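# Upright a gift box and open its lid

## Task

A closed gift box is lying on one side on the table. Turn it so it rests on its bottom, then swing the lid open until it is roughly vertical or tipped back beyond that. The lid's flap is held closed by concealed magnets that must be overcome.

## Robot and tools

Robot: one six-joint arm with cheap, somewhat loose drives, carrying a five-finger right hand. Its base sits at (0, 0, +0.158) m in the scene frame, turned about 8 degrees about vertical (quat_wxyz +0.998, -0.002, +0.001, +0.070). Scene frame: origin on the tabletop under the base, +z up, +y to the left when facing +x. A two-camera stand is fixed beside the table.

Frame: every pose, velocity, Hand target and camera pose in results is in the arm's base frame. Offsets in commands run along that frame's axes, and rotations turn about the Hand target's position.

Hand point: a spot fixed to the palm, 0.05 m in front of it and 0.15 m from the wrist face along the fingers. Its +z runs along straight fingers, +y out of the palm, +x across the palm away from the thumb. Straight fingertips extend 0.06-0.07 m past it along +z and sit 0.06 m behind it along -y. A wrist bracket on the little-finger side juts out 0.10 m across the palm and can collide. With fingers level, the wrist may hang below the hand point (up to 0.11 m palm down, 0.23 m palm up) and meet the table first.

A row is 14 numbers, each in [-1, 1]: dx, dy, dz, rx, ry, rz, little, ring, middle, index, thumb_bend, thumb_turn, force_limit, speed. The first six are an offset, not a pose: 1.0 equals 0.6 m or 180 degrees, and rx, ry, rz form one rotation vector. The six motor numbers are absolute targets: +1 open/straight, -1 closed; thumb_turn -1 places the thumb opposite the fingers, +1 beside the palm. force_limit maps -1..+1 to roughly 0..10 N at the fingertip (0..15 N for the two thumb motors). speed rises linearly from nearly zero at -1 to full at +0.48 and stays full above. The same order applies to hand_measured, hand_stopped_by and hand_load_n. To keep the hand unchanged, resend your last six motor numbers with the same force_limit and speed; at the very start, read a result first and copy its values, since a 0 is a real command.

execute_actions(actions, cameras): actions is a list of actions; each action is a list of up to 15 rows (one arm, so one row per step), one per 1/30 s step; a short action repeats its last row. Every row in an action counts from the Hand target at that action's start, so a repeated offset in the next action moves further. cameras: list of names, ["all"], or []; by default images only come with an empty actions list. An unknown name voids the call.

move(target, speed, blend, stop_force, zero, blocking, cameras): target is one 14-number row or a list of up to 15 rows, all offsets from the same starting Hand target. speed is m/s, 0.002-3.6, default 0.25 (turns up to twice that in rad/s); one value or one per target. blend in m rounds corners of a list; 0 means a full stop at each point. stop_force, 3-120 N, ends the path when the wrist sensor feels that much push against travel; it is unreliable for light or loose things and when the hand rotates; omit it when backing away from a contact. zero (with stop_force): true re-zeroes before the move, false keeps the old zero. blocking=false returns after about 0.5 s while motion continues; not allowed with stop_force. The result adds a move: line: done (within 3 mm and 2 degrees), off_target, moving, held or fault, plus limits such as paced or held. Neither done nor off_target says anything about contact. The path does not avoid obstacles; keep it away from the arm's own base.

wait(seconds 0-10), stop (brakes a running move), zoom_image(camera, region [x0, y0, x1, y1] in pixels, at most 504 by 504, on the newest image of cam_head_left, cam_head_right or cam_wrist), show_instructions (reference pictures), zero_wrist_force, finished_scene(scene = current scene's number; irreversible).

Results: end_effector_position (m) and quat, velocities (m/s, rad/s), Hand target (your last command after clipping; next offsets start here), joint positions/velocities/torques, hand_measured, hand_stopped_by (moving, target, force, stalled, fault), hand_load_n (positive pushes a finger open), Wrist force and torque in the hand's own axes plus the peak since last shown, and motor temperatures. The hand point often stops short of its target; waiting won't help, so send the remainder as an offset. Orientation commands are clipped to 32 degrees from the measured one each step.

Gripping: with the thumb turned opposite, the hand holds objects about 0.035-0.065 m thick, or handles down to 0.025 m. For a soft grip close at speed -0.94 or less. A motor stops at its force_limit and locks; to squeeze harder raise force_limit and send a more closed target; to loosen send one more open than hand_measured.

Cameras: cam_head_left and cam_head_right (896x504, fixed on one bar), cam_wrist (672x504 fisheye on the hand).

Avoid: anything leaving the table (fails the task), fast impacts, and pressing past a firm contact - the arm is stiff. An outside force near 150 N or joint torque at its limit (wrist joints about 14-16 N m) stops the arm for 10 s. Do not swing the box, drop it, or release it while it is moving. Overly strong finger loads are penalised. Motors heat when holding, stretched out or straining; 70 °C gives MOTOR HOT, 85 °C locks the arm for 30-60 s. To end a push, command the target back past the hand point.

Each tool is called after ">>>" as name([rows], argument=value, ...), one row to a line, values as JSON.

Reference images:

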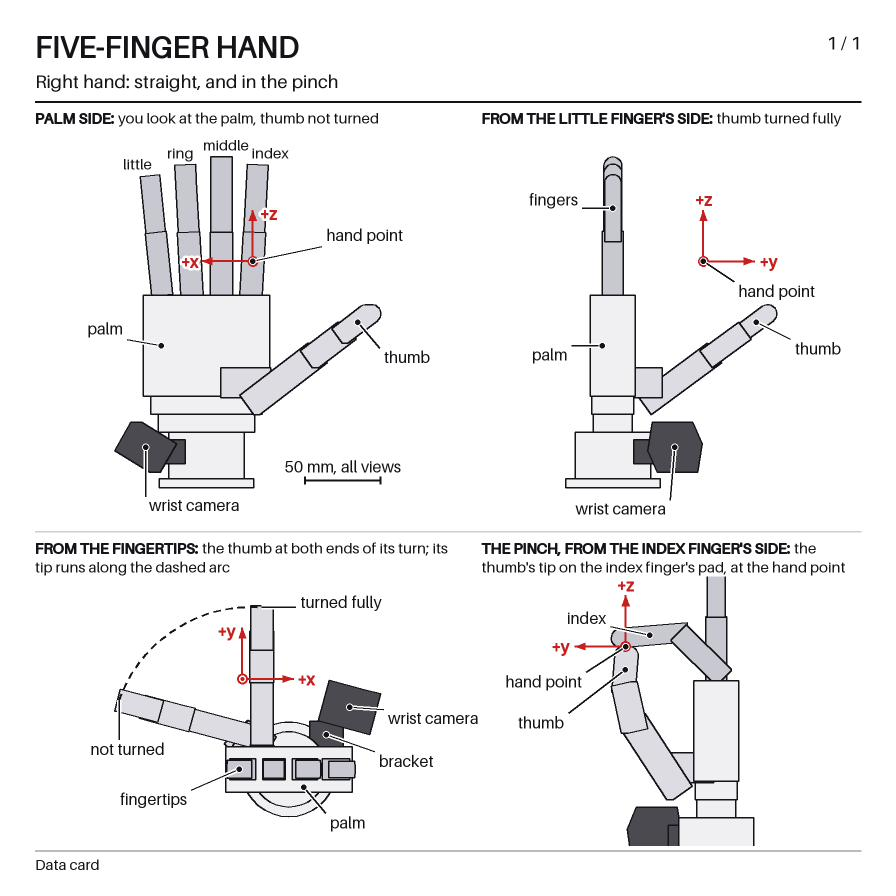

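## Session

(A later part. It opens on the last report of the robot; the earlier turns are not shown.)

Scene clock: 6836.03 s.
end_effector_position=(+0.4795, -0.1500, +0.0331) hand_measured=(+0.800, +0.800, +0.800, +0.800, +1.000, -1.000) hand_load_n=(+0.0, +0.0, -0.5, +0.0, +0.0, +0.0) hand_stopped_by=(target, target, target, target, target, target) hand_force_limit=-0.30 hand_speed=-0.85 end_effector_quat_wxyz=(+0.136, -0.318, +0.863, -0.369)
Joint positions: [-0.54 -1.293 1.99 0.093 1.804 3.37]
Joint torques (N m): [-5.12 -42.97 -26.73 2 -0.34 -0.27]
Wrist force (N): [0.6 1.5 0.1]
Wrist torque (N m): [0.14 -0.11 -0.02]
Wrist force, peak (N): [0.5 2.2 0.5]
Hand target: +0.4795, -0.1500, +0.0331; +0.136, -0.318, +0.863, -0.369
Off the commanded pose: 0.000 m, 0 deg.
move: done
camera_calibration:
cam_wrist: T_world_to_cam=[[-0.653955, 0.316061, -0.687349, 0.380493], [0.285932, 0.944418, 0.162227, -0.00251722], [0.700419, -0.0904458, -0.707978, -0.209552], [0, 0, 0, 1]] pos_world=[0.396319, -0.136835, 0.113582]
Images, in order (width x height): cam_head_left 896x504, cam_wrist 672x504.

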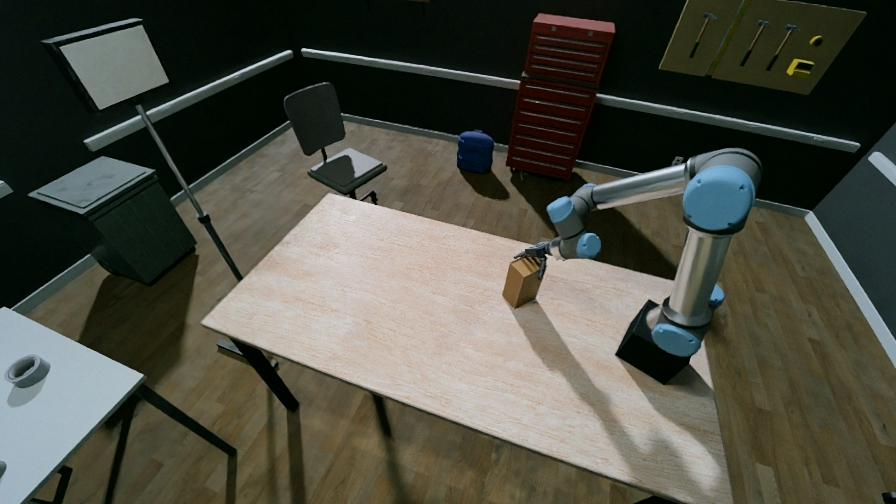

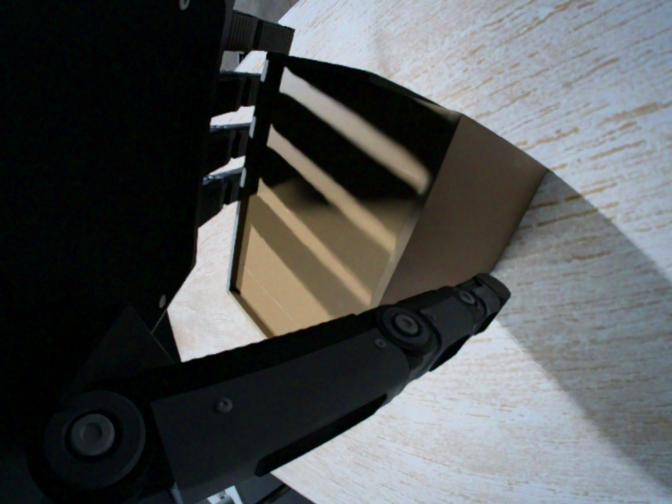

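>>> move(target=[0,0,0.1,0,0,0,0.8,0.8,0.8,0.8,1,-1,-0.3,-0.85], speed=0.08)

>>> move(target=[0,0,0,0,0,0,-0.8,-0.8,-0.2,-0.2,1,-1,-0.3,-0.2], cameras=["cam_head_left","cam_wrist"])

>>> zoom_image(camera="cam_wrist", region=[200, 60, 540, 340])

Scene clock: 6885.20 s.
end_effector_position=(+0.4795, -0.1500, +0.0930) hand_measured=(+0.800, +0.800, +0.800, +0.800, +1.000, -1.000) hand_load_n=(+0.0, +0.0, +0.0, +0.0, +0.0, +0.0) hand_stopped_by=(target, target, target, target, target, target) hand_force_limit=-0.30 hand_speed=-0.85 end_effector_quat_wxyz=(+0.136, -0.318, +0.863, -0.369)
Joint positions: [-0.54 -1.381 1.917 0.253 1.804 3.37]
Joint torques (N m): [4.55 -41.36 -31.27 3.57 0.03 0.25]
Wrist force (N): [0.4 1.5 0.0]
Wrist torque (N m): [0.14 -0.08 -0.02]
Wrist force, peak (N): [0.6 2.0 0.6]
Hand target: +0.4795, -0.1500, +0.0931; +0.136, -0.318, +0.863, -0.369
Off the commanded pose: 0.000 m, 0 deg.
move: done

Scene clock: 6886.23 s.
end_effector_position=(+0.4796, -0.1500, +0.0931) hand_measured=(-0.800, -0.800, -0.200, -0.200, +1.000, -1.000) hand_load_n=(+0.0, +0.0, +0.0, +0.0, +0.0, +0.0) hand_stopped_by=(target, target, target, target, target, target) hand_force_limit=-0.30 hand_speed=-0.20 end_effector_quat_wxyz=(+0.136, -0.318, +0.863, -0.369)
Joint positions: [-0.54 -1.381 1.917 0.254 1.804 3.37]
Joint torques (N m): [0.71 -40.85 -28.45 3.46 1.34 1.17]
Wrist force (N): [0.7 1.2 0.1]
Wrist torque (N m): [0.12 -0.12 -0.02]
Wrist force, peak (N): [0.9 1.5 0.1]
Hand target: +0.4795, -0.1500, +0.0931; +0.136, -0.318, +0.863, -0.369
Off the commanded pose: 0.000 m, 0 deg.
move: done
camera_calibration:
cam_wrist: T_world_to_cam=[[-0.653972, 0.315999, -0.687361, 0.421735], [0.28589, 0.944438, 0.162182, -0.0122232], [0.700419, -0.0904465, -0.707978, -0.167073], [0, 0, 0, 1]] pos_world=[0.396319, -0.136835, 0.173582]
Images, in order (width x height): cam_head_left 896x504, cam_wrist 672x504.

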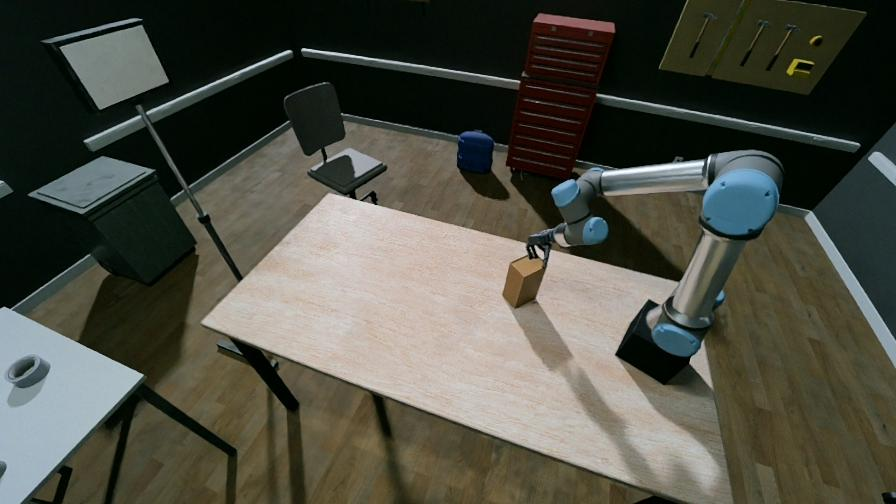

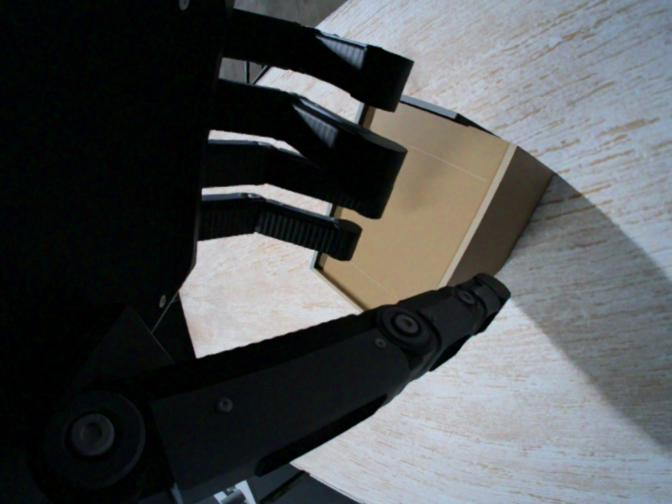

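Scaled by 1.482 from the camera's 672x504 image, which has a finer 960x720 frame.

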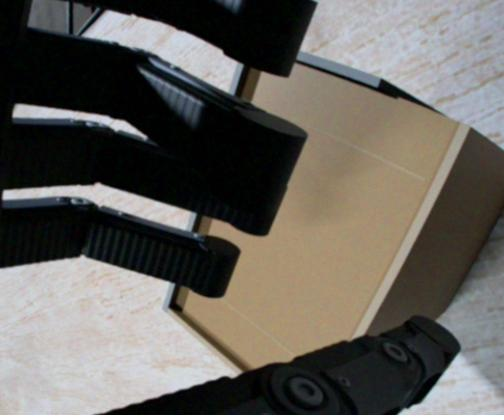

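>>> move(target=[0.0033,-0.0655,-0.02,0,0,0,1,1,-0.3,-0.3,1,-1,-0.3,-0.2], speed=0.08, cameras=["cam_head_left","cam_wrist"])

>>> zoom_image(camera="cam_wrist", region=[200, 60, 540, 340])

>>> zoom_image(camera="cam_head_left", region=[490, 210, 590, 320])

Scene clock: 6924.33 s.
end_effector_position=(+0.4815, -0.1893, +0.0811) hand_measured=(+1.000, +1.000, -0.300, -0.300, +1.000, -1.000) hand_load_n=(+0.0, +0.0, +0.0, +0.0, +0.0, +0.5) hand_stopped_by=(target, target, target, target, target, target) hand_force_limit=-0.30 hand_speed=-0.20 end_effector_quat_wxyz=(+0.136, -0.318, +0.863, -0.369)
Joint positions: [-0.63 -1.345 1.904 0.217 1.74 3.306]
Joint torques (N m): [-6.4 -13.84 -30.13 -2 -0.7 -1.35]
Wrist force (N): [0.9 1.4 0.0]
Wrist torque (N m): [0.15 -0.15 0.08]
Wrist force, peak (N): [-0.2 2.9 -1.1]
Hand target: +0.4815, -0.1893, +0.0811; +0.136, -0.318, +0.863, -0.369
Off the commanded pose: 0.000 m, 0 deg.
move: done
camera_calibration:
cam_wrist: T_world_to_cam=[[-0.653955, 0.316061, -0.687349, 0.427215], [0.285932, 0.944418, 0.162227, 0.0262396], [0.700419, -0.0904458, -0.707978, -0.180524], [0, 0, 0, 1]] pos_world=[0.398319, -0.176135, 0.161582]
Images, in order (width x height): cam_head_left 896x504, cam_wrist 672x504.

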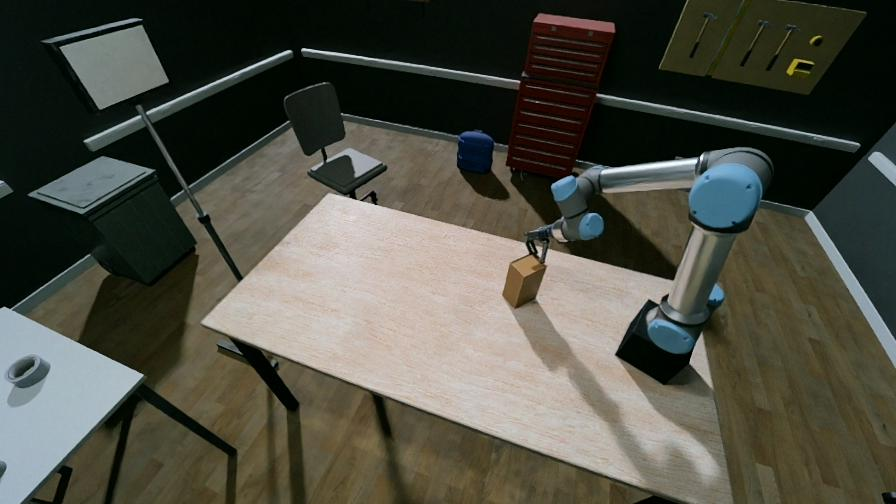

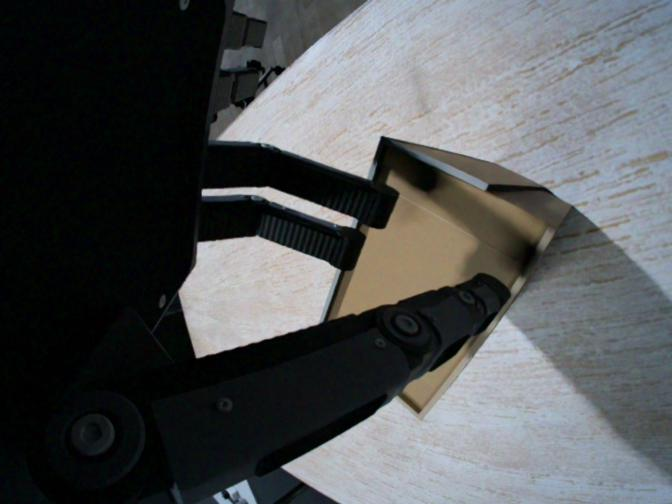

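Scaled by 1.482 from the camera's 672x504 image, which has a finer 960x720 frame.

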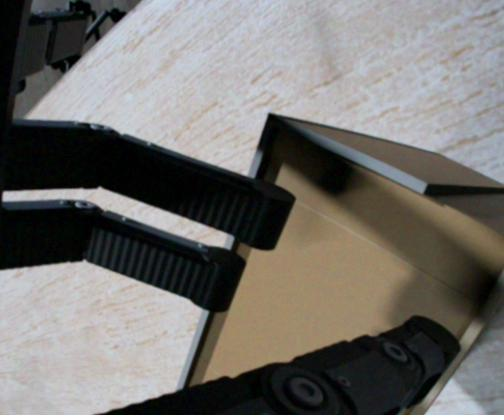

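Scaled by 4.582 from the camera's 896x504 image, which has a finer 1280x720 frame.

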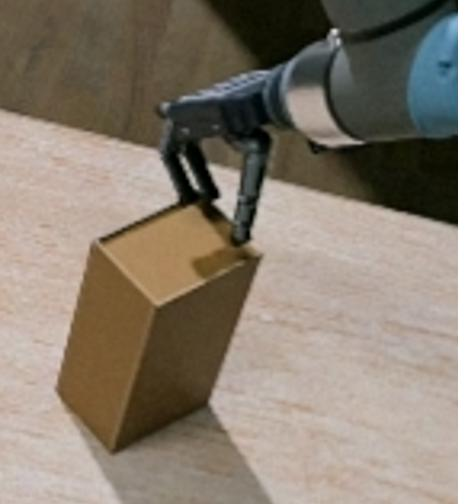

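>>> move([
  [-0.005,-0.0043,-0.02,0,0,0,1,1,-0.3,-0.3,1,-1,-0.3,-0.2],
  [-0.005,-0.0043,-0.06,0,0,0,1,1,-0.3,-0.3,1,-1,-0.3,-0.2],
], speed=[0.03,0.008], stop_force=3, cameras=["cam_head_left","cam_wrist"])

>>> zoom_image(camera="cam_wrist", region=[200, 60, 540, 340])

>>> zoom_image(camera="cam_head_left", region=[490, 210, 590, 320])

Scene clock: 6940.37 s.
end_effector_position=(+0.4785, -0.1919, +0.0592) hand_measured=(+1.000, +1.000, -0.300, -0.300, +1.000, -1.000) hand_load_n=(+0.0, +0.0, +0.0, +0.0, -0.5, +0.0) hand_stopped_by=(target, target, target, target, target, target) hand_force_limit=-0.30 hand_speed=-0.20 end_effector_quat_wxyz=(+0.136, -0.318, +0.863, -0.369)
Joint positions: [-0.641 -1.319 1.938 0.157 1.732 3.298]
Joint torques (N m): [-5.91 -42.8 -28.51 3.93 -0.86 -1.39]
Wrist force (N): [0.7 0.8 0.4]
Wrist torque (N m): [0.11 -0.13 0.06]
Wrist force, peak (N): [0.5 -2.4 -1.7]
Hand target: +0.4785, -0.1919, +0.0592; +0.136, -0.318, +0.863, -0.369 (not the last commanded pose)
Off the commanded pose: 0.014 m, 0 deg.
move: contact; path passed 1 of 2 targets
camera_calibration:
cam_wrist: T_world_to_cam=[[-0.653955, 0.316061, -0.687349, 0.411091], [0.285932, 0.944418, 0.162227, 0.0330895], [0.700419, -0.0904458, -0.707978, -0.194092], [0, 0, 0, 1]] pos_world=[0.395319, -0.178735, 0.139782]
Images, in order (width x height): cam_head_left 896x504, cam_wrist 672x504.

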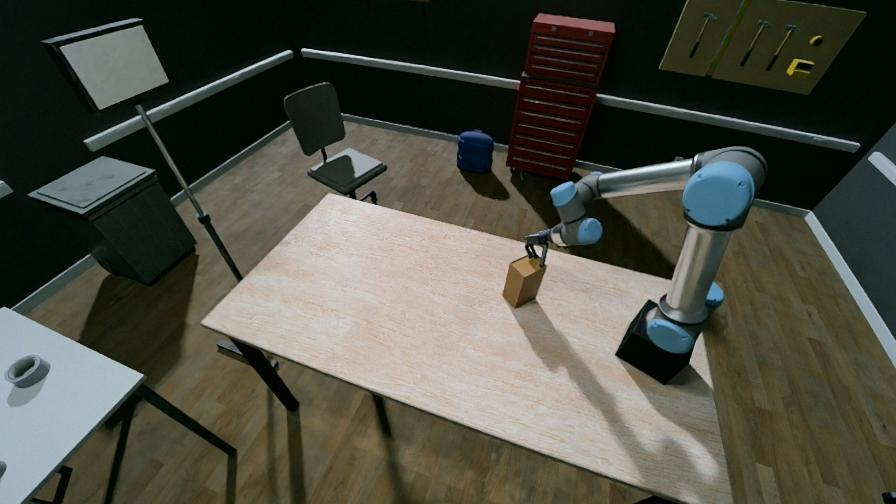

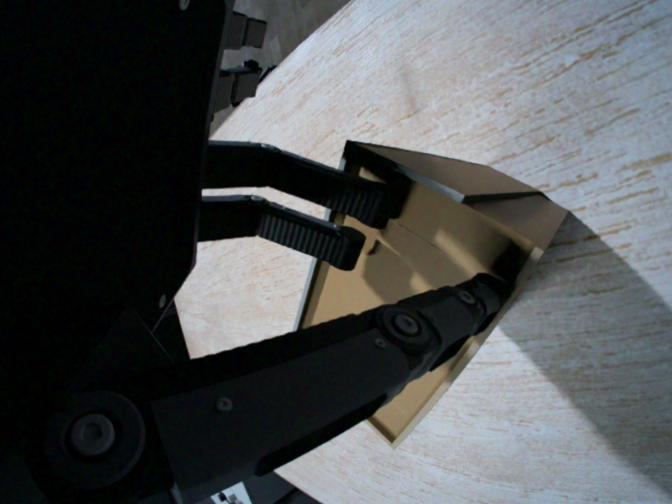

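Scaled by 1.482 from the camera's 672x504 image, which has a finer 960x720 frame.

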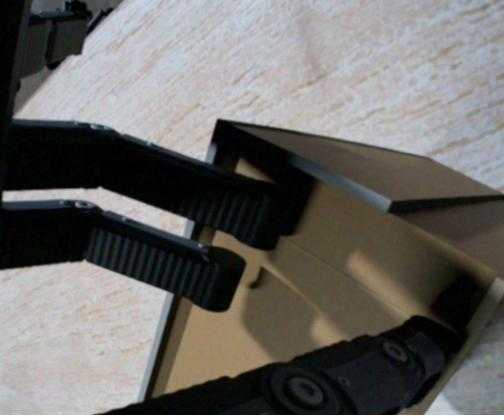

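Scaled by 4.582 from the camera's 896x504 image, which has a finer 1280x720 frame.

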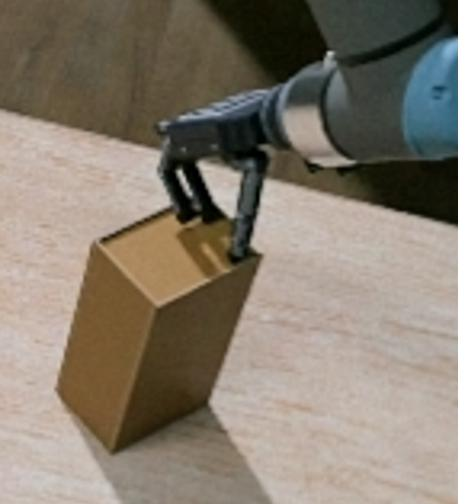

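>>> move(target=[0,0,-0.003,0,0,0,1,1,-0.3,-0.3,1,-1,-0.3,-0.2], speed=0.008)

Scene clock: 6951.97 s.
end_effector_position=(+0.4785, -0.1919, +0.0575) hand_measured=(+1.000, +1.000, -0.300, -0.300, +1.000, -1.000) hand_load_n=(+0.0, +0.0, +0.0, +0.0, -0.5, +0.0) hand_stopped_by=(target, target, target, target, target, target) hand_force_limit=-0.30 hand_speed=-0.20 end_effector_quat_wxyz=(+0.136, -0.318, +0.863, -0.369)
Joint positions: [-0.641 -1.317 1.94 0.152 1.732 3.298]
Joint torques (N m): [-2.13 -12.26 1.21 -1.98 -0.63 -1.23]
Wrist force (N): [0.6 -0.2 -0.5]
Wrist torque (N m): [0.06 -0.10 0.03]
Wrist force, peak (N): [0.7 -1.8 -1.0]
Hand target: +0.4785, -0.1919, +0.0574; +0.136, -0.318, +0.863, -0.369
Off the commanded pose: 0.000 m, 0 deg.
move: done

>>> move(target=[-0.0018,0.0022,0.012,-0.0359,-0.0307,0,1,1,-0.1,-0.1,1,-1,-0.3,-0.95], speed=0.05, cameras=["cam_wrist"])

>>> zoom_image(camera="cam_wrist", region=[200, 60, 540, 340])

Scene clock: 6969.00 s.
end_effector_position=(+0.4775, -0.1906, +0.0646) hand_measured=(+1.000, +1.000, -0.100, -0.100, +1.000, -1.000) hand_load_n=(+0.0, +0.0, +0.0, +0.0, +1.0, +1.0) hand_stopped_by=(target, target, target, target, target, target) hand_force_limit=-0.30 hand_speed=-0.95 end_effector_quat_wxyz=(+0.159, -0.307, +0.833, -0.432)
Joint positions: [-0.619 -1.388 2.053 -0.036 1.771 3.286]
Joint torques (N m): [6.33 -30.39 2.85 -1.8 2.08 -2.04]
Wrist force (N): [-1.2 -15.7 -11.4]
Wrist torque (N m): [-1.52 0.10 -0.19]
Wrist force, peak (N): [-0.5 -15.4 -13.0]
Hand target: +0.4775, -0.1906, +0.0646; +0.159, -0.307, +0.833, -0.432
Off the commanded pose: 0.000 m, 0 deg.
move: done
camera_calibration:
cam_wrist: T_world_to_cam=[[-0.583268, 0.233328, -0.778047, 0.370029], [0.274146, 0.9582, 0.0818393, 0.044661], [0.764619, -0.165564, -0.622853, -0.239883], [0, 0, 0, 1]] pos_world=[0.387002, -0.168848, 0.134833]
Images, in order (width x height): cam_wrist 672x504.

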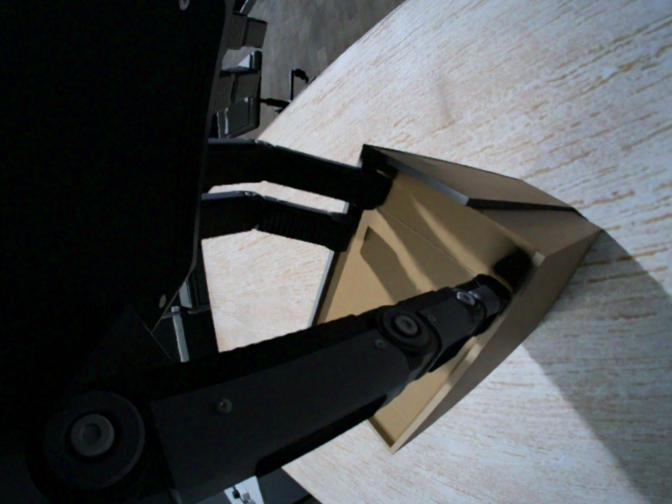

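Scaled by 1.482 from the camera's 672x504 image, which has a finer 960x720 frame.

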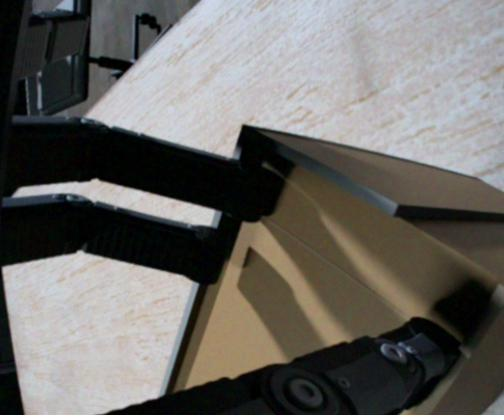

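>>> move(target=[0,0,0.0035,0,0,0,1,1,-0.1,-0.1,1,-1,-0.3,-0.95], speed=0.02)

Scene clock: 6980.23 s.
end_effector_position=(+0.4774, -0.1906, +0.0666) hand_measured=(+1.000, +1.000, -0.100, -0.100, +1.000, -1.000) hand_load_n=(+0.0, -0.5, +0.0, +0.0, +0.0, +0.0) hand_stopped_by=(target, target, target, target, target, target) hand_force_limit=-0.30 hand_speed=-0.95 end_effector_quat_wxyz=(+0.159, -0.307, +0.833, -0.432)
Joint positions: [-0.619 -1.392 2.051 -0.03 1.771 3.286]
Joint torques (N m): [6.27 -38.74 -28.78 3.23 1.15 -0.74]
Wrist force (N): [0.9 1.8 0.0]
Wrist torque (N m): [0.19 -0.17 0.08]
Wrist force, peak (N): [-0.8 -16.2 -11.8]
Hand target: +0.4775, -0.1906, +0.0667; +0.159, -0.307, +0.833, -0.432
Off the commanded pose: 0.000 m, 0 deg.
move: done

>>> move(target=[-0.0107,0.0128,0,0,0,0,1,1,-0.1,-0.1,1,-1,-0.3,-0.95], speed=0.01, stop_force=3, cameras=["cam_wrist"])

>>> zoom_image(camera="cam_wrist", region=[200, 60, 540, 340])

Scene clock: 6990.60 s.
end_effector_position=(+0.4710, -0.1829, +0.0667) hand_measured=(+1.000, +1.000, -0.100, -0.100, +1.000, -1.000) hand_load_n=(+0.0, +0.0, +0.5, +0.0, -0.5, +0.0) hand_stopped_by=(target, target, target, target, target, target) hand_force_limit=-0.30 hand_speed=-0.95 end_effector_quat_wxyz=(+0.159, -0.307, +0.833, -0.432)
Joint positions: [-0.611 -1.41 2.073 -0.033 1.777 3.29]
Joint torques (N m): [7.35 -33.66 0.12 -1.46 1.43 0.9]
Wrist force (N): [0.9 -4.7 -0.9]
Wrist torque (N m): [-0.03 -0.11 -0.10]
Wrist force, peak (N): [1.1 -5.5 -1.6]
Hand target: +0.4710, -0.1829, +0.0667; +0.159, -0.307, +0.833, -0.432
Off the commanded pose: 0.000 m, 0 deg.
move: contact
camera_calibration:
cam_wrist: T_world_to_cam=[[-0.58315, 0.233227, -0.778165, 0.366034], [0.274162, 0.958204, 0.0817334, 0.0389789], [0.764704, -0.16568, -0.622718, -0.232555], [0, 0, 0, 1]] pos_world=[0.380602, -0.161249, 0.136833]
Images, in order (width x height): cam_wrist 672x504.

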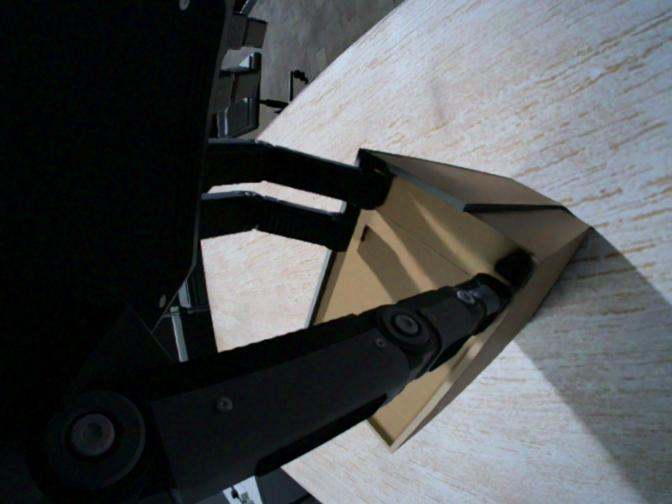

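Scaled by 1.482 from the camera's 672x504 image, which has a finer 960x720 frame.

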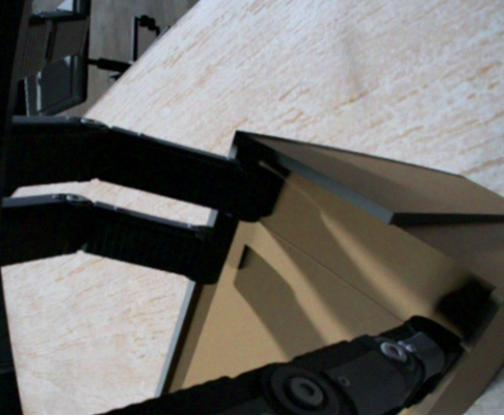

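>>> move(target=[0.0086,-0.0102,0,0,0,0,1,1,0.02,0.02,1,-1,-0.3,-0.95], speed=0.01, cameras=["cam_wrist"])

>>> zoom_image(camera="cam_wrist", region=[200, 60, 540, 340])

Scene clock: 7005.43 s.
end_effector_position=(+0.4761, -0.1890, +0.0667) hand_measured=(+1.000, +1.000, +0.018, +0.020, +1.000, -1.000) hand_load_n=(+0.0, +0.0, -5.0, +0.0, -2.0, -2.5) hand_stopped_by=(target, target, target, target, target, target) hand_force_limit=-0.30 hand_speed=-0.95 end_effector_quat_wxyz=(+0.159, -0.307, +0.833, -0.432)
Joint positions: [-0.618 -1.396 2.055 -0.031 1.772 3.287]
Joint torques (N m): [-6.25 -8.8 -28.09 3.01 -0.41 -0.68]
Wrist force (N): [2.8 -1.7 -3.2]
Wrist torque (N m): [-0.05 -0.09 -0.09]
Wrist force, peak (N): [2.4 -5.5 -1.7]
Hand target: +0.4762, -0.1890, +0.0667; +0.159, -0.307, +0.833, -0.432
Off the commanded pose: 0.000 m, 0 deg.
move: done
camera_calibration:
cam_wrist: T_world_to_cam=[[-0.58321, 0.233239, -0.778117, 0.370368], [0.274168, 0.958203, 0.0817263, 0.0433556], [0.764656, -0.165671, -0.62278, -0.237344], [0, 0, 0, 1]] pos_world=[0.385602, -0.167249, 0.136833]
Images, in order (width x height): cam_wrist 672x504.

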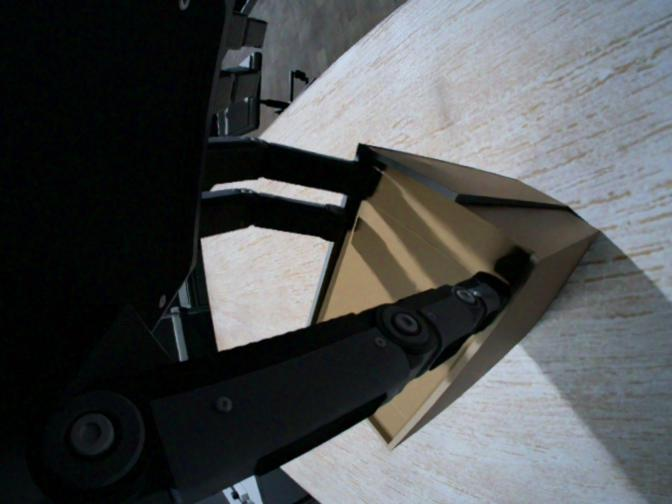

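Scaled by 1.482 from the camera's 672x504 image, which has a finer 960x720 frame.

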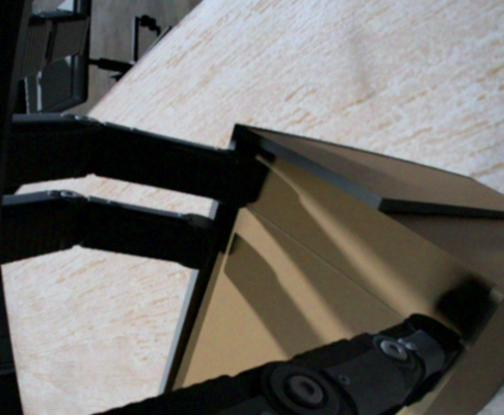

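>>> move(target=[0,0,0,0.0032,0.0027,0,1,1,0.16,0.16,1,-1,-0.3,-0.95], speed=0.02, cameras=["cam_wrist","cam_head_left"])

>>> zoom_image(camera="cam_wrist", region=[200, 60, 540, 340])

Scene clock: 7021.43 s.
end_effector_position=(+0.4762, -0.1891, +0.0667) hand_measured=(+1.000, +1.000, +0.160, +0.158, +1.000, -1.000) hand_load_n=(+0.0, +0.0, -3.5, -3.5, -1.0, +0.0) hand_stopped_by=(target, target, target, target, target, target) hand_force_limit=-0.30 hand_speed=-0.95 end_effector_quat_wxyz=(+0.157, -0.308, +0.836, -0.426)
Joint positions: [-0.62 -1.391 2.045 -0.012 1.769 3.288]
Joint torques (N m): [-5.57 -9.04 -26.57 2.59 -0.42 0.96]
Wrist force (N): [0.3 -5.7 -9.0]
Wrist torque (N m): [-0.54 -0.03 -0.04]
Wrist force, peak (N): [0.5 -9.0 -9.0]
Hand target: +0.4762, -0.1890, +0.0667; +0.157, -0.308, +0.836, -0.426
Off the commanded pose: 0.000 m, 0 deg.
move: done
camera_calibration:
cam_wrist: T_world_to_cam=[[-0.589694, 0.240998, -0.770832, 0.374552], [0.274905, 0.957343, 0.0890053, 0.0423987], [0.7594, -0.159419, -0.63079, -0.23317], [0, 0, 0, 1]] pos_world=[0.386285, -0.168028, 0.137862]
Images, in order (width x height): cam_head_left 896x504, cam_wrist 672x504.

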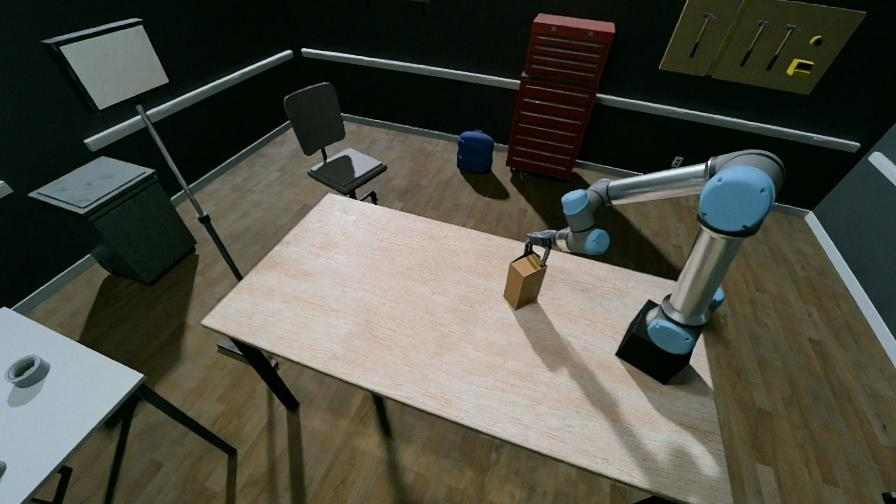

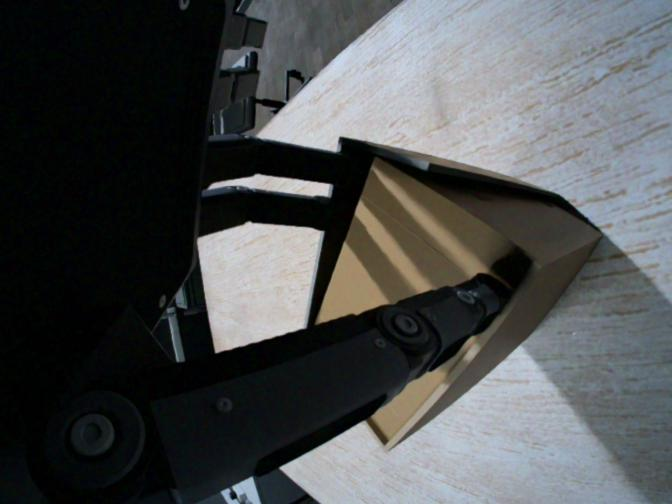

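Scaled by 1.482 from the camera's 672x504 image, which has a finer 960x720 frame.

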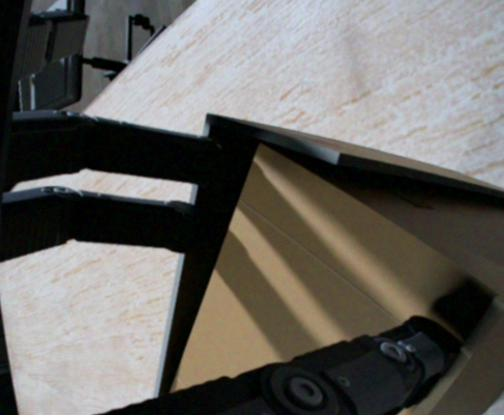

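>>> move(target=[0,0,0.001,0.006,0.005,0,1,1,0.4,0.4,1,-1,-0.3,-0.93], speed=0.02, cameras=["cam_wrist"])

>>> zoom_image(camera="cam_wrist", region=[200, 60, 540, 340])

Scene clock: 7027.67 s.
end_effector_position=(+0.4762, -0.1891, +0.0673) hand_measured=(+1.000, +1.000, +0.400, +0.398, +1.000, -1.000) hand_load_n=(+0.0, +0.0, -1.5, -5.5, -1.0, -0.5) hand_stopped_by=(target, target, target, target, target, target) hand_force_limit=-0.30 hand_speed=-0.93 end_effector_quat_wxyz=(+0.154, -0.310, +0.841, -0.416)
Joint positions: [-0.623 -1.383 2.025 0.024 1.762 3.291]
Joint torques (N m): [-5.91 -7.36 -23.98 2.65 -0.55 0.77]
Wrist force (N): [1.4 -11.9 -14.1]
Wrist torque (N m): [-0.76 0.00 -0.11]
Wrist force, peak (N): [1.6 -12.5 -15.7]
Hand target: +0.4762, -0.1890, +0.0673; +0.154, -0.310, +0.841, -0.416
Off the commanded pose: 0.000 m, 0 deg.
move: done
camera_calibration:
cam_wrist: T_world_to_cam=[[-0.601721, 0.2554, -0.756771, 0.382514], [0.276371, 0.955544, 0.102736, 0.0403736], [0.749367, -0.147331, -0.645557, -0.224782], [0, 0, 0, 1]] pos_world=[0.387453, -0.16939, 0.140218]
Images, in order (width x height): cam_wrist 672x504.

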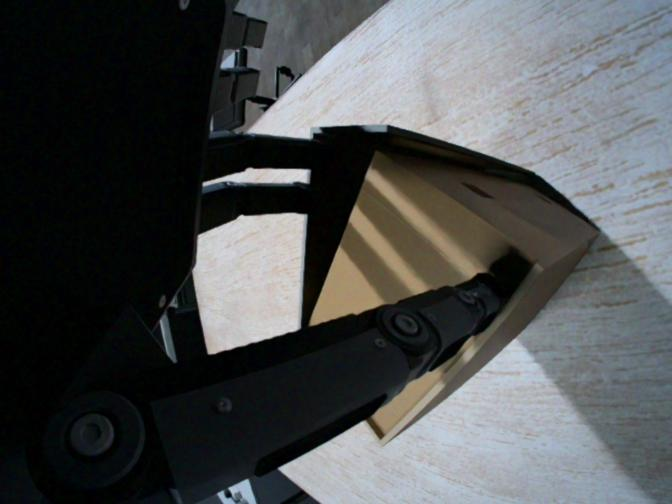

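Scaled by 1.482 from the camera's 672x504 image, which has a finer 960x720 frame.

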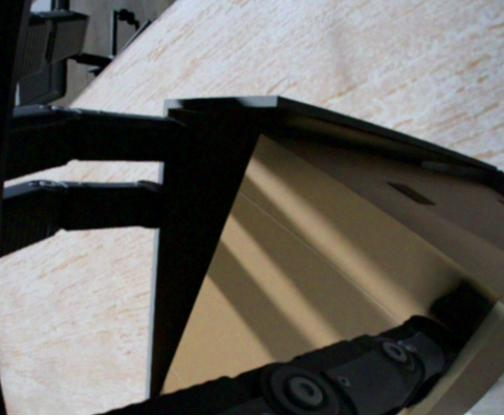

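>>> move(target=[0.0013,-0.0015,-0.01,0.0338,0.0289,0,1,1,0.7,0.7,1,-1,-0.3,-0.93], speed=0.05, cameras=["cam_wrist","cam_head_left"])

>>> zoom_image(camera="cam_wrist", region=[200, 60, 540, 340])

>>> zoom_image(camera="cam_head_left", region=[490, 210, 590, 320])

Scene clock: 7042.20 s.
end_effector_position=(+0.4770, -0.1899, +0.0613) hand_measured=(+1.000, +1.000, +0.698, +0.648, +0.998, -1.000) hand_load_n=(+0.0, +0.0, -8.5, -12.5, -6.0, +6.5) hand_stopped_by=(target, target, target, stalled, target, target) hand_force_limit=-0.30 hand_speed=-0.93 end_effector_quat_wxyz=(+0.131, -0.319, +0.868, -0.356)
Joint positions: [-0.643 -1.314 1.918 0.2 1.726 3.301]
Joint torques (N m): [-16.81 5.63 -11.51 2.44 1.2 0.3]
Wrist force (N): [-6.4 -32.1 -51.2]
Wrist torque (N m): [-1.03 0.02 -0.19]
Wrist force, peak (N): [-6.4 -33.4 -52.6]
Hand target: +0.4770, -0.1899, +0.0613; +0.131, -0.319, +0.868, -0.356
Off the commanded pose: 0.000 m, 0 deg.
move: done
camera_calibration:
cam_wrist: T_world_to_cam=[[-0.666425, 0.331157, -0.667992, 0.418534], [0.289203, 0.940614, 0.177785, 0.0281329], [0.687197, -0.074705, -0.72262, -0.181175], [0, 0, 0, 1]] pos_world=[0.395288, -0.178597, 0.143655]
Images, in order (width x height): cam_head_left 896x504, cam_wrist 672x504.

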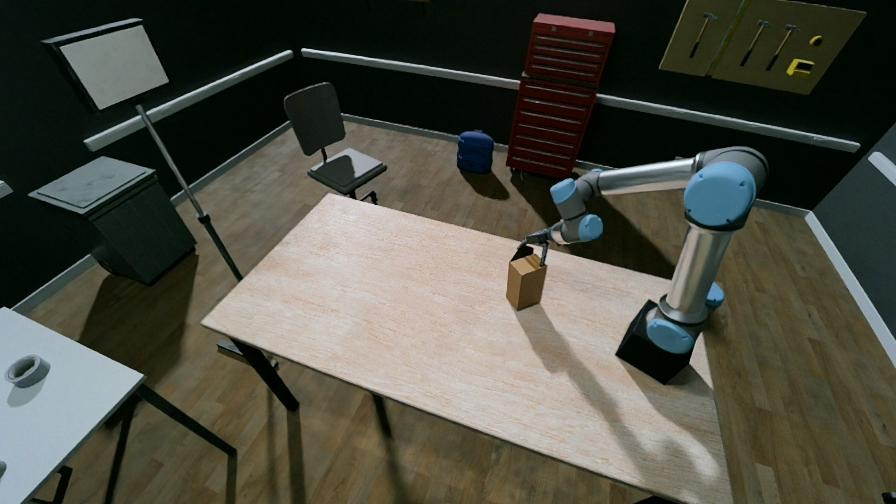

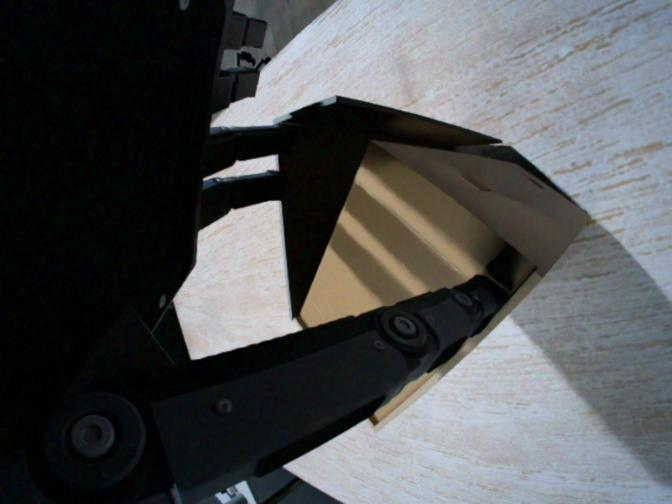

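Scaled by 1.482 from the camera's 672x504 image, which has a finer 960x720 frame.

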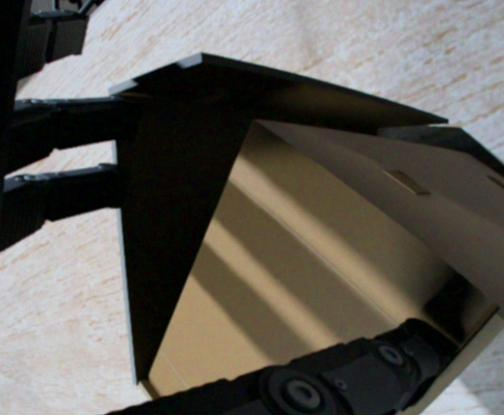

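Scaled by 4.582 from the camera's 896x504 image, which has a finer 1280x720 frame.

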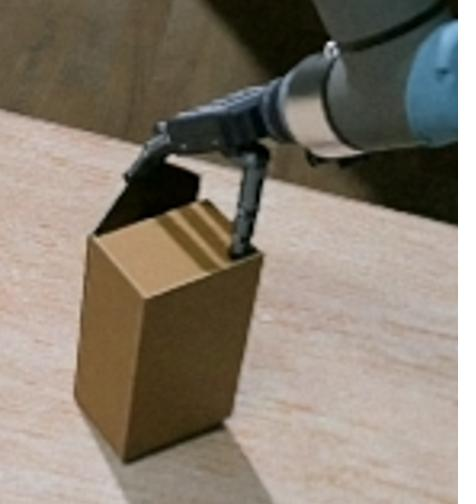

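>>> move(target=[0,0,0.01,0,0,0,1,1,0.7,0.7,1,-1,-0.3,-0.93], speed=0.03)

Scene clock: 7047.07 s.
end_effector_position=(+0.4769, -0.1899, +0.0671) hand_measured=(+1.000, +1.000, +0.698, +0.648, +0.998, -1.000) hand_load_n=(+0.0, +0.0, -3.5, -9.5, -4.5, +4.0) hand_stopped_by=(target, target, target, stalled, target, target) hand_force_limit=-0.30 hand_speed=-0.93 end_effector_quat_wxyz=(+0.131, -0.320, +0.868, -0.356)
Joint positions: [-0.643 -1.322 1.911 0.215 1.726 3.301]
Joint torques (N m): [-11.46 -27.87 -23.57 2.52 1.58 0.25]
Wrist force (N): [-3.2 -14.2 -23.9]
Wrist torque (N m): [-0.75 -0.05 -0.13]
Wrist force, peak (N): [-6.3 -32.4 -51.8]
Hand target: +0.4770, -0.1899, +0.0673; +0.131, -0.319, +0.868, -0.356
Off the commanded pose: 0.000 m, 0 deg.
move: done

>>> move(target=[0,0,0.008,0,0,0,1,1,0.66,0.6,1,-1,-0.3,-0.93], speed=0.03, cameras=["cam_wrist","cam_head_left"])

>>> zoom_image(camera="cam_wrist", region=[200, 60, 540, 340])

>>> zoom_image(camera="cam_head_left", region=[490, 210, 590, 320])

Scene clock: 7054.70 s.
end_effector_position=(+0.4770, -0.1900, +0.0720) hand_measured=(+1.000, +1.000, +0.660, +0.600, +1.000, -1.000) hand_load_n=(+0.0, +0.0, +0.0, +0.0, +0.0, +0.0) hand_stopped_by=(target, target, target, target, target, target) hand_force_limit=-0.30 hand_speed=-0.93 end_effector_quat_wxyz=(+0.131, -0.319, +0.868, -0.356)
Joint positions: [-0.643 -1.329 1.905 0.228 1.726 3.301]
Joint torques (N m): [3.59 -43.58 -29.81 3.48 -0.23 0.18]
Wrist force (N): [0.9 1.8 0.3]
Wrist torque (N m): [0.19 -0.15 0.04]
Wrist force, peak (N): [-3.1 -14.4 -24.2]
Hand target: +0.4770, -0.1899, +0.0721; +0.131, -0.319, +0.868, -0.356
Off the commanded pose: 0.000 m, 0 deg.
move: done
camera_calibration:
cam_wrist: T_world_to_cam=[[-0.66654, 0.331166, -0.667872, 0.42571], [0.289168, 0.940618, 0.177817, 0.0262404], [0.6871, -0.0746052, -0.722723, -0.173371], [0, 0, 0, 1]] pos_world=[0.395288, -0.178597, 0.154355]
Images, in order (width x height): cam_head_left 896x504, cam_wrist 672x504.

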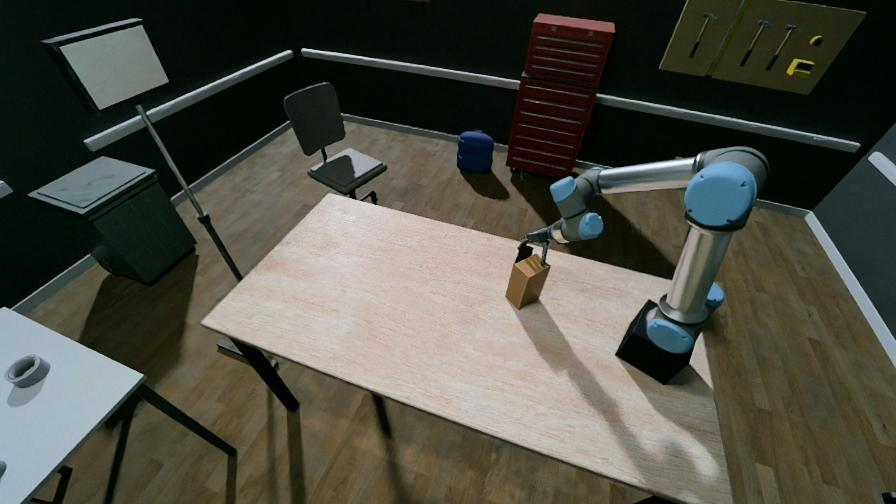

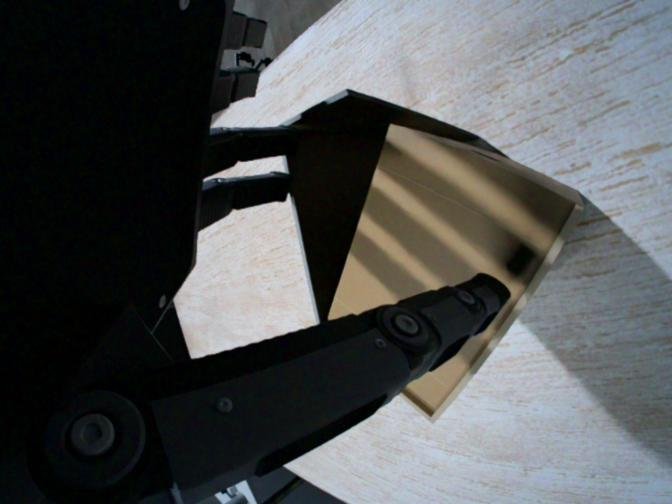

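Scaled by 1.482 from the camera's 672x504 image, which has a finer 960x720 frame.

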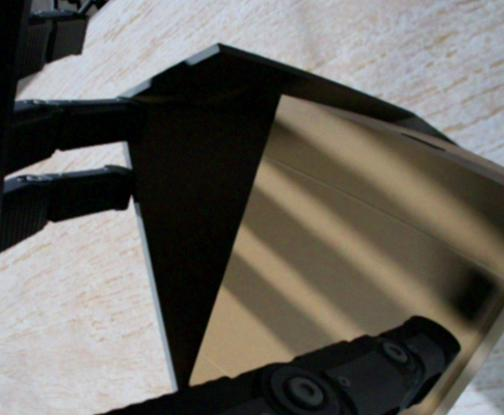

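Scaled by 4.582 from the camera's 896x504 image, which has a finer 1280x720 frame.

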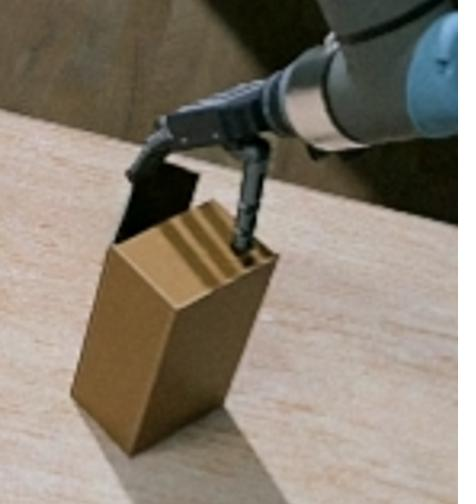

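>>> move([
  [0,0,0.008,0,0,0,1,1,0.6,0.6,1,1,-0.3,-0.3],
  [-0.0332,0.026,0.008,0,0,0,1,1,0.6,0.6,1,1,-0.3,-0.3],
], speed=0.06, cameras=["cam_wrist"])

>>> zoom_image(camera="cam_wrist", region=[200, 60, 540, 340])

Scene clock: 7138.87 s.
end_effector_position=(+0.4571, -0.1743, +0.0769) hand_measured=(+1.000, +1.000, +0.600, +0.600, +1.000, +1.000) hand_load_n=(+0.0, +0.0, +0.0, +0.0, +0.0, +0.0) hand_stopped_by=(target, target, target, target, target, target) hand_force_limit=-0.30 hand_speed=-0.30 end_effector_quat_wxyz=(+0.131, -0.319, +0.868, -0.356)
Joint positions: [-0.642 -1.388 1.966 0.227 1.727 3.302]
Joint torques (N m): [4.11 -40.91 -1.12 -1.97 -0.17 0.69]
Wrist force (N): [0.8 1.8 0.4]
Wrist torque (N m): [0.17 -0.15 0.02]
Wrist force, peak (N): [0.8 2.2 0.5]
Hand target: +0.4571, -0.1743, +0.0769; +0.131, -0.319, +0.868, -0.356
Off the commanded pose: 0.000 m, 0 deg.
move: done
camera_calibration:
cam_wrist: T_world_to_cam=[[-0.66654, 0.331166, -0.667872, 0.410552], [0.289168, 0.940618, 0.177817, 0.0164499], [0.6871, -0.0746052, -0.722723, -0.154992], [0, 0, 0, 1]] pos_world=[0.375388, -0.162997, 0.159255]
Images, in order (width x height): cam_wrist 672x504.

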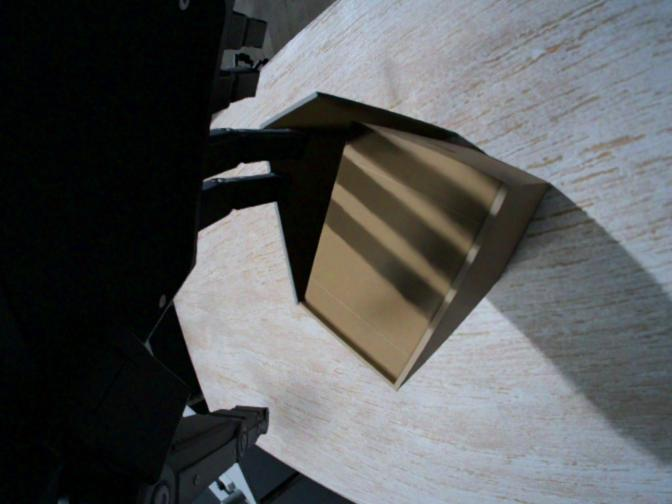

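Scaled by 1.482 from the camera's 672x504 image, which has a finer 960x720 frame.

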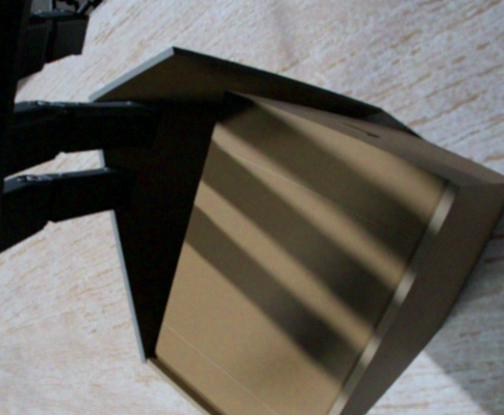

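>>> move(target=[0,0,-0.0688,0,0,0,1,1,0.6,0.6,1,1,-0.3,-0.3], speed=0.03, stop_force=4, cameras=["cam_wrist"])

>>> zoom_image(camera="cam_wrist", region=[200, 60, 540, 340])

Scene clock: 7152.57 s.
end_effector_position=(+0.4571, -0.1744, +0.0357) hand_measured=(+1.000, +1.000, +0.600, +0.600, +1.000, +1.000) hand_load_n=(+0.0, +0.0, +0.0, +0.0, +0.0, +0.0) hand_stopped_by=(target, target, target, target, target, target) hand_force_limit=-0.30 hand_speed=-0.30 end_effector_quat_wxyz=(+0.131, -0.319, +0.868, -0.356)
Joint positions: [-0.642 -1.325 2.016 0.114 1.727 3.302]
Joint torques (N m): [-2.21 -12.23 0.01 -1.88 -0.07 -0.84]
Wrist force (N): [1.3 1.0 0.0]
Wrist torque (N m): [0.21 -0.11 0.02]
Wrist force, peak (N): [1.1 2.2 0.6]
Hand target: +0.4571, -0.1743, +0.0357; +0.131, -0.319, +0.868, -0.356
Off the commanded pose: 0.000 m, 0 deg.
move: done
camera_calibration:
cam_wrist: T_world_to_cam=[[-0.666522, 0.331229, -0.667859, 0.382971], [0.289213, 0.940596, 0.177862, 0.0237679], [0.687099, -0.0746045, -0.722723, -0.18484], [0, 0, 0, 1]] pos_world=[0.375388, -0.162997, 0.117955]
Images, in order (width x height): cam_wrist 672x504.

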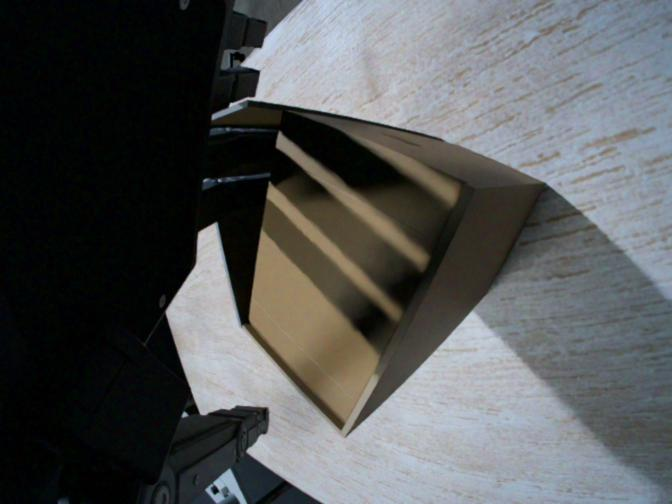

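Scaled by 1.482 from the camera's 672x504 image, which has a finer 960x720 frame.

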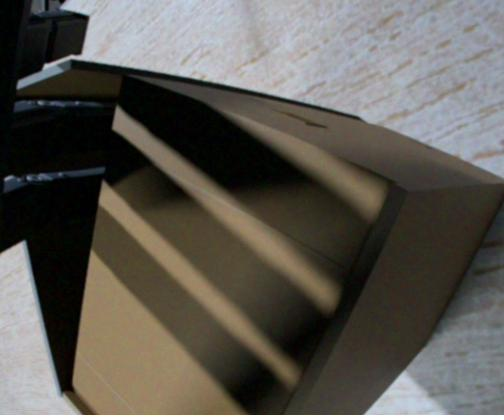

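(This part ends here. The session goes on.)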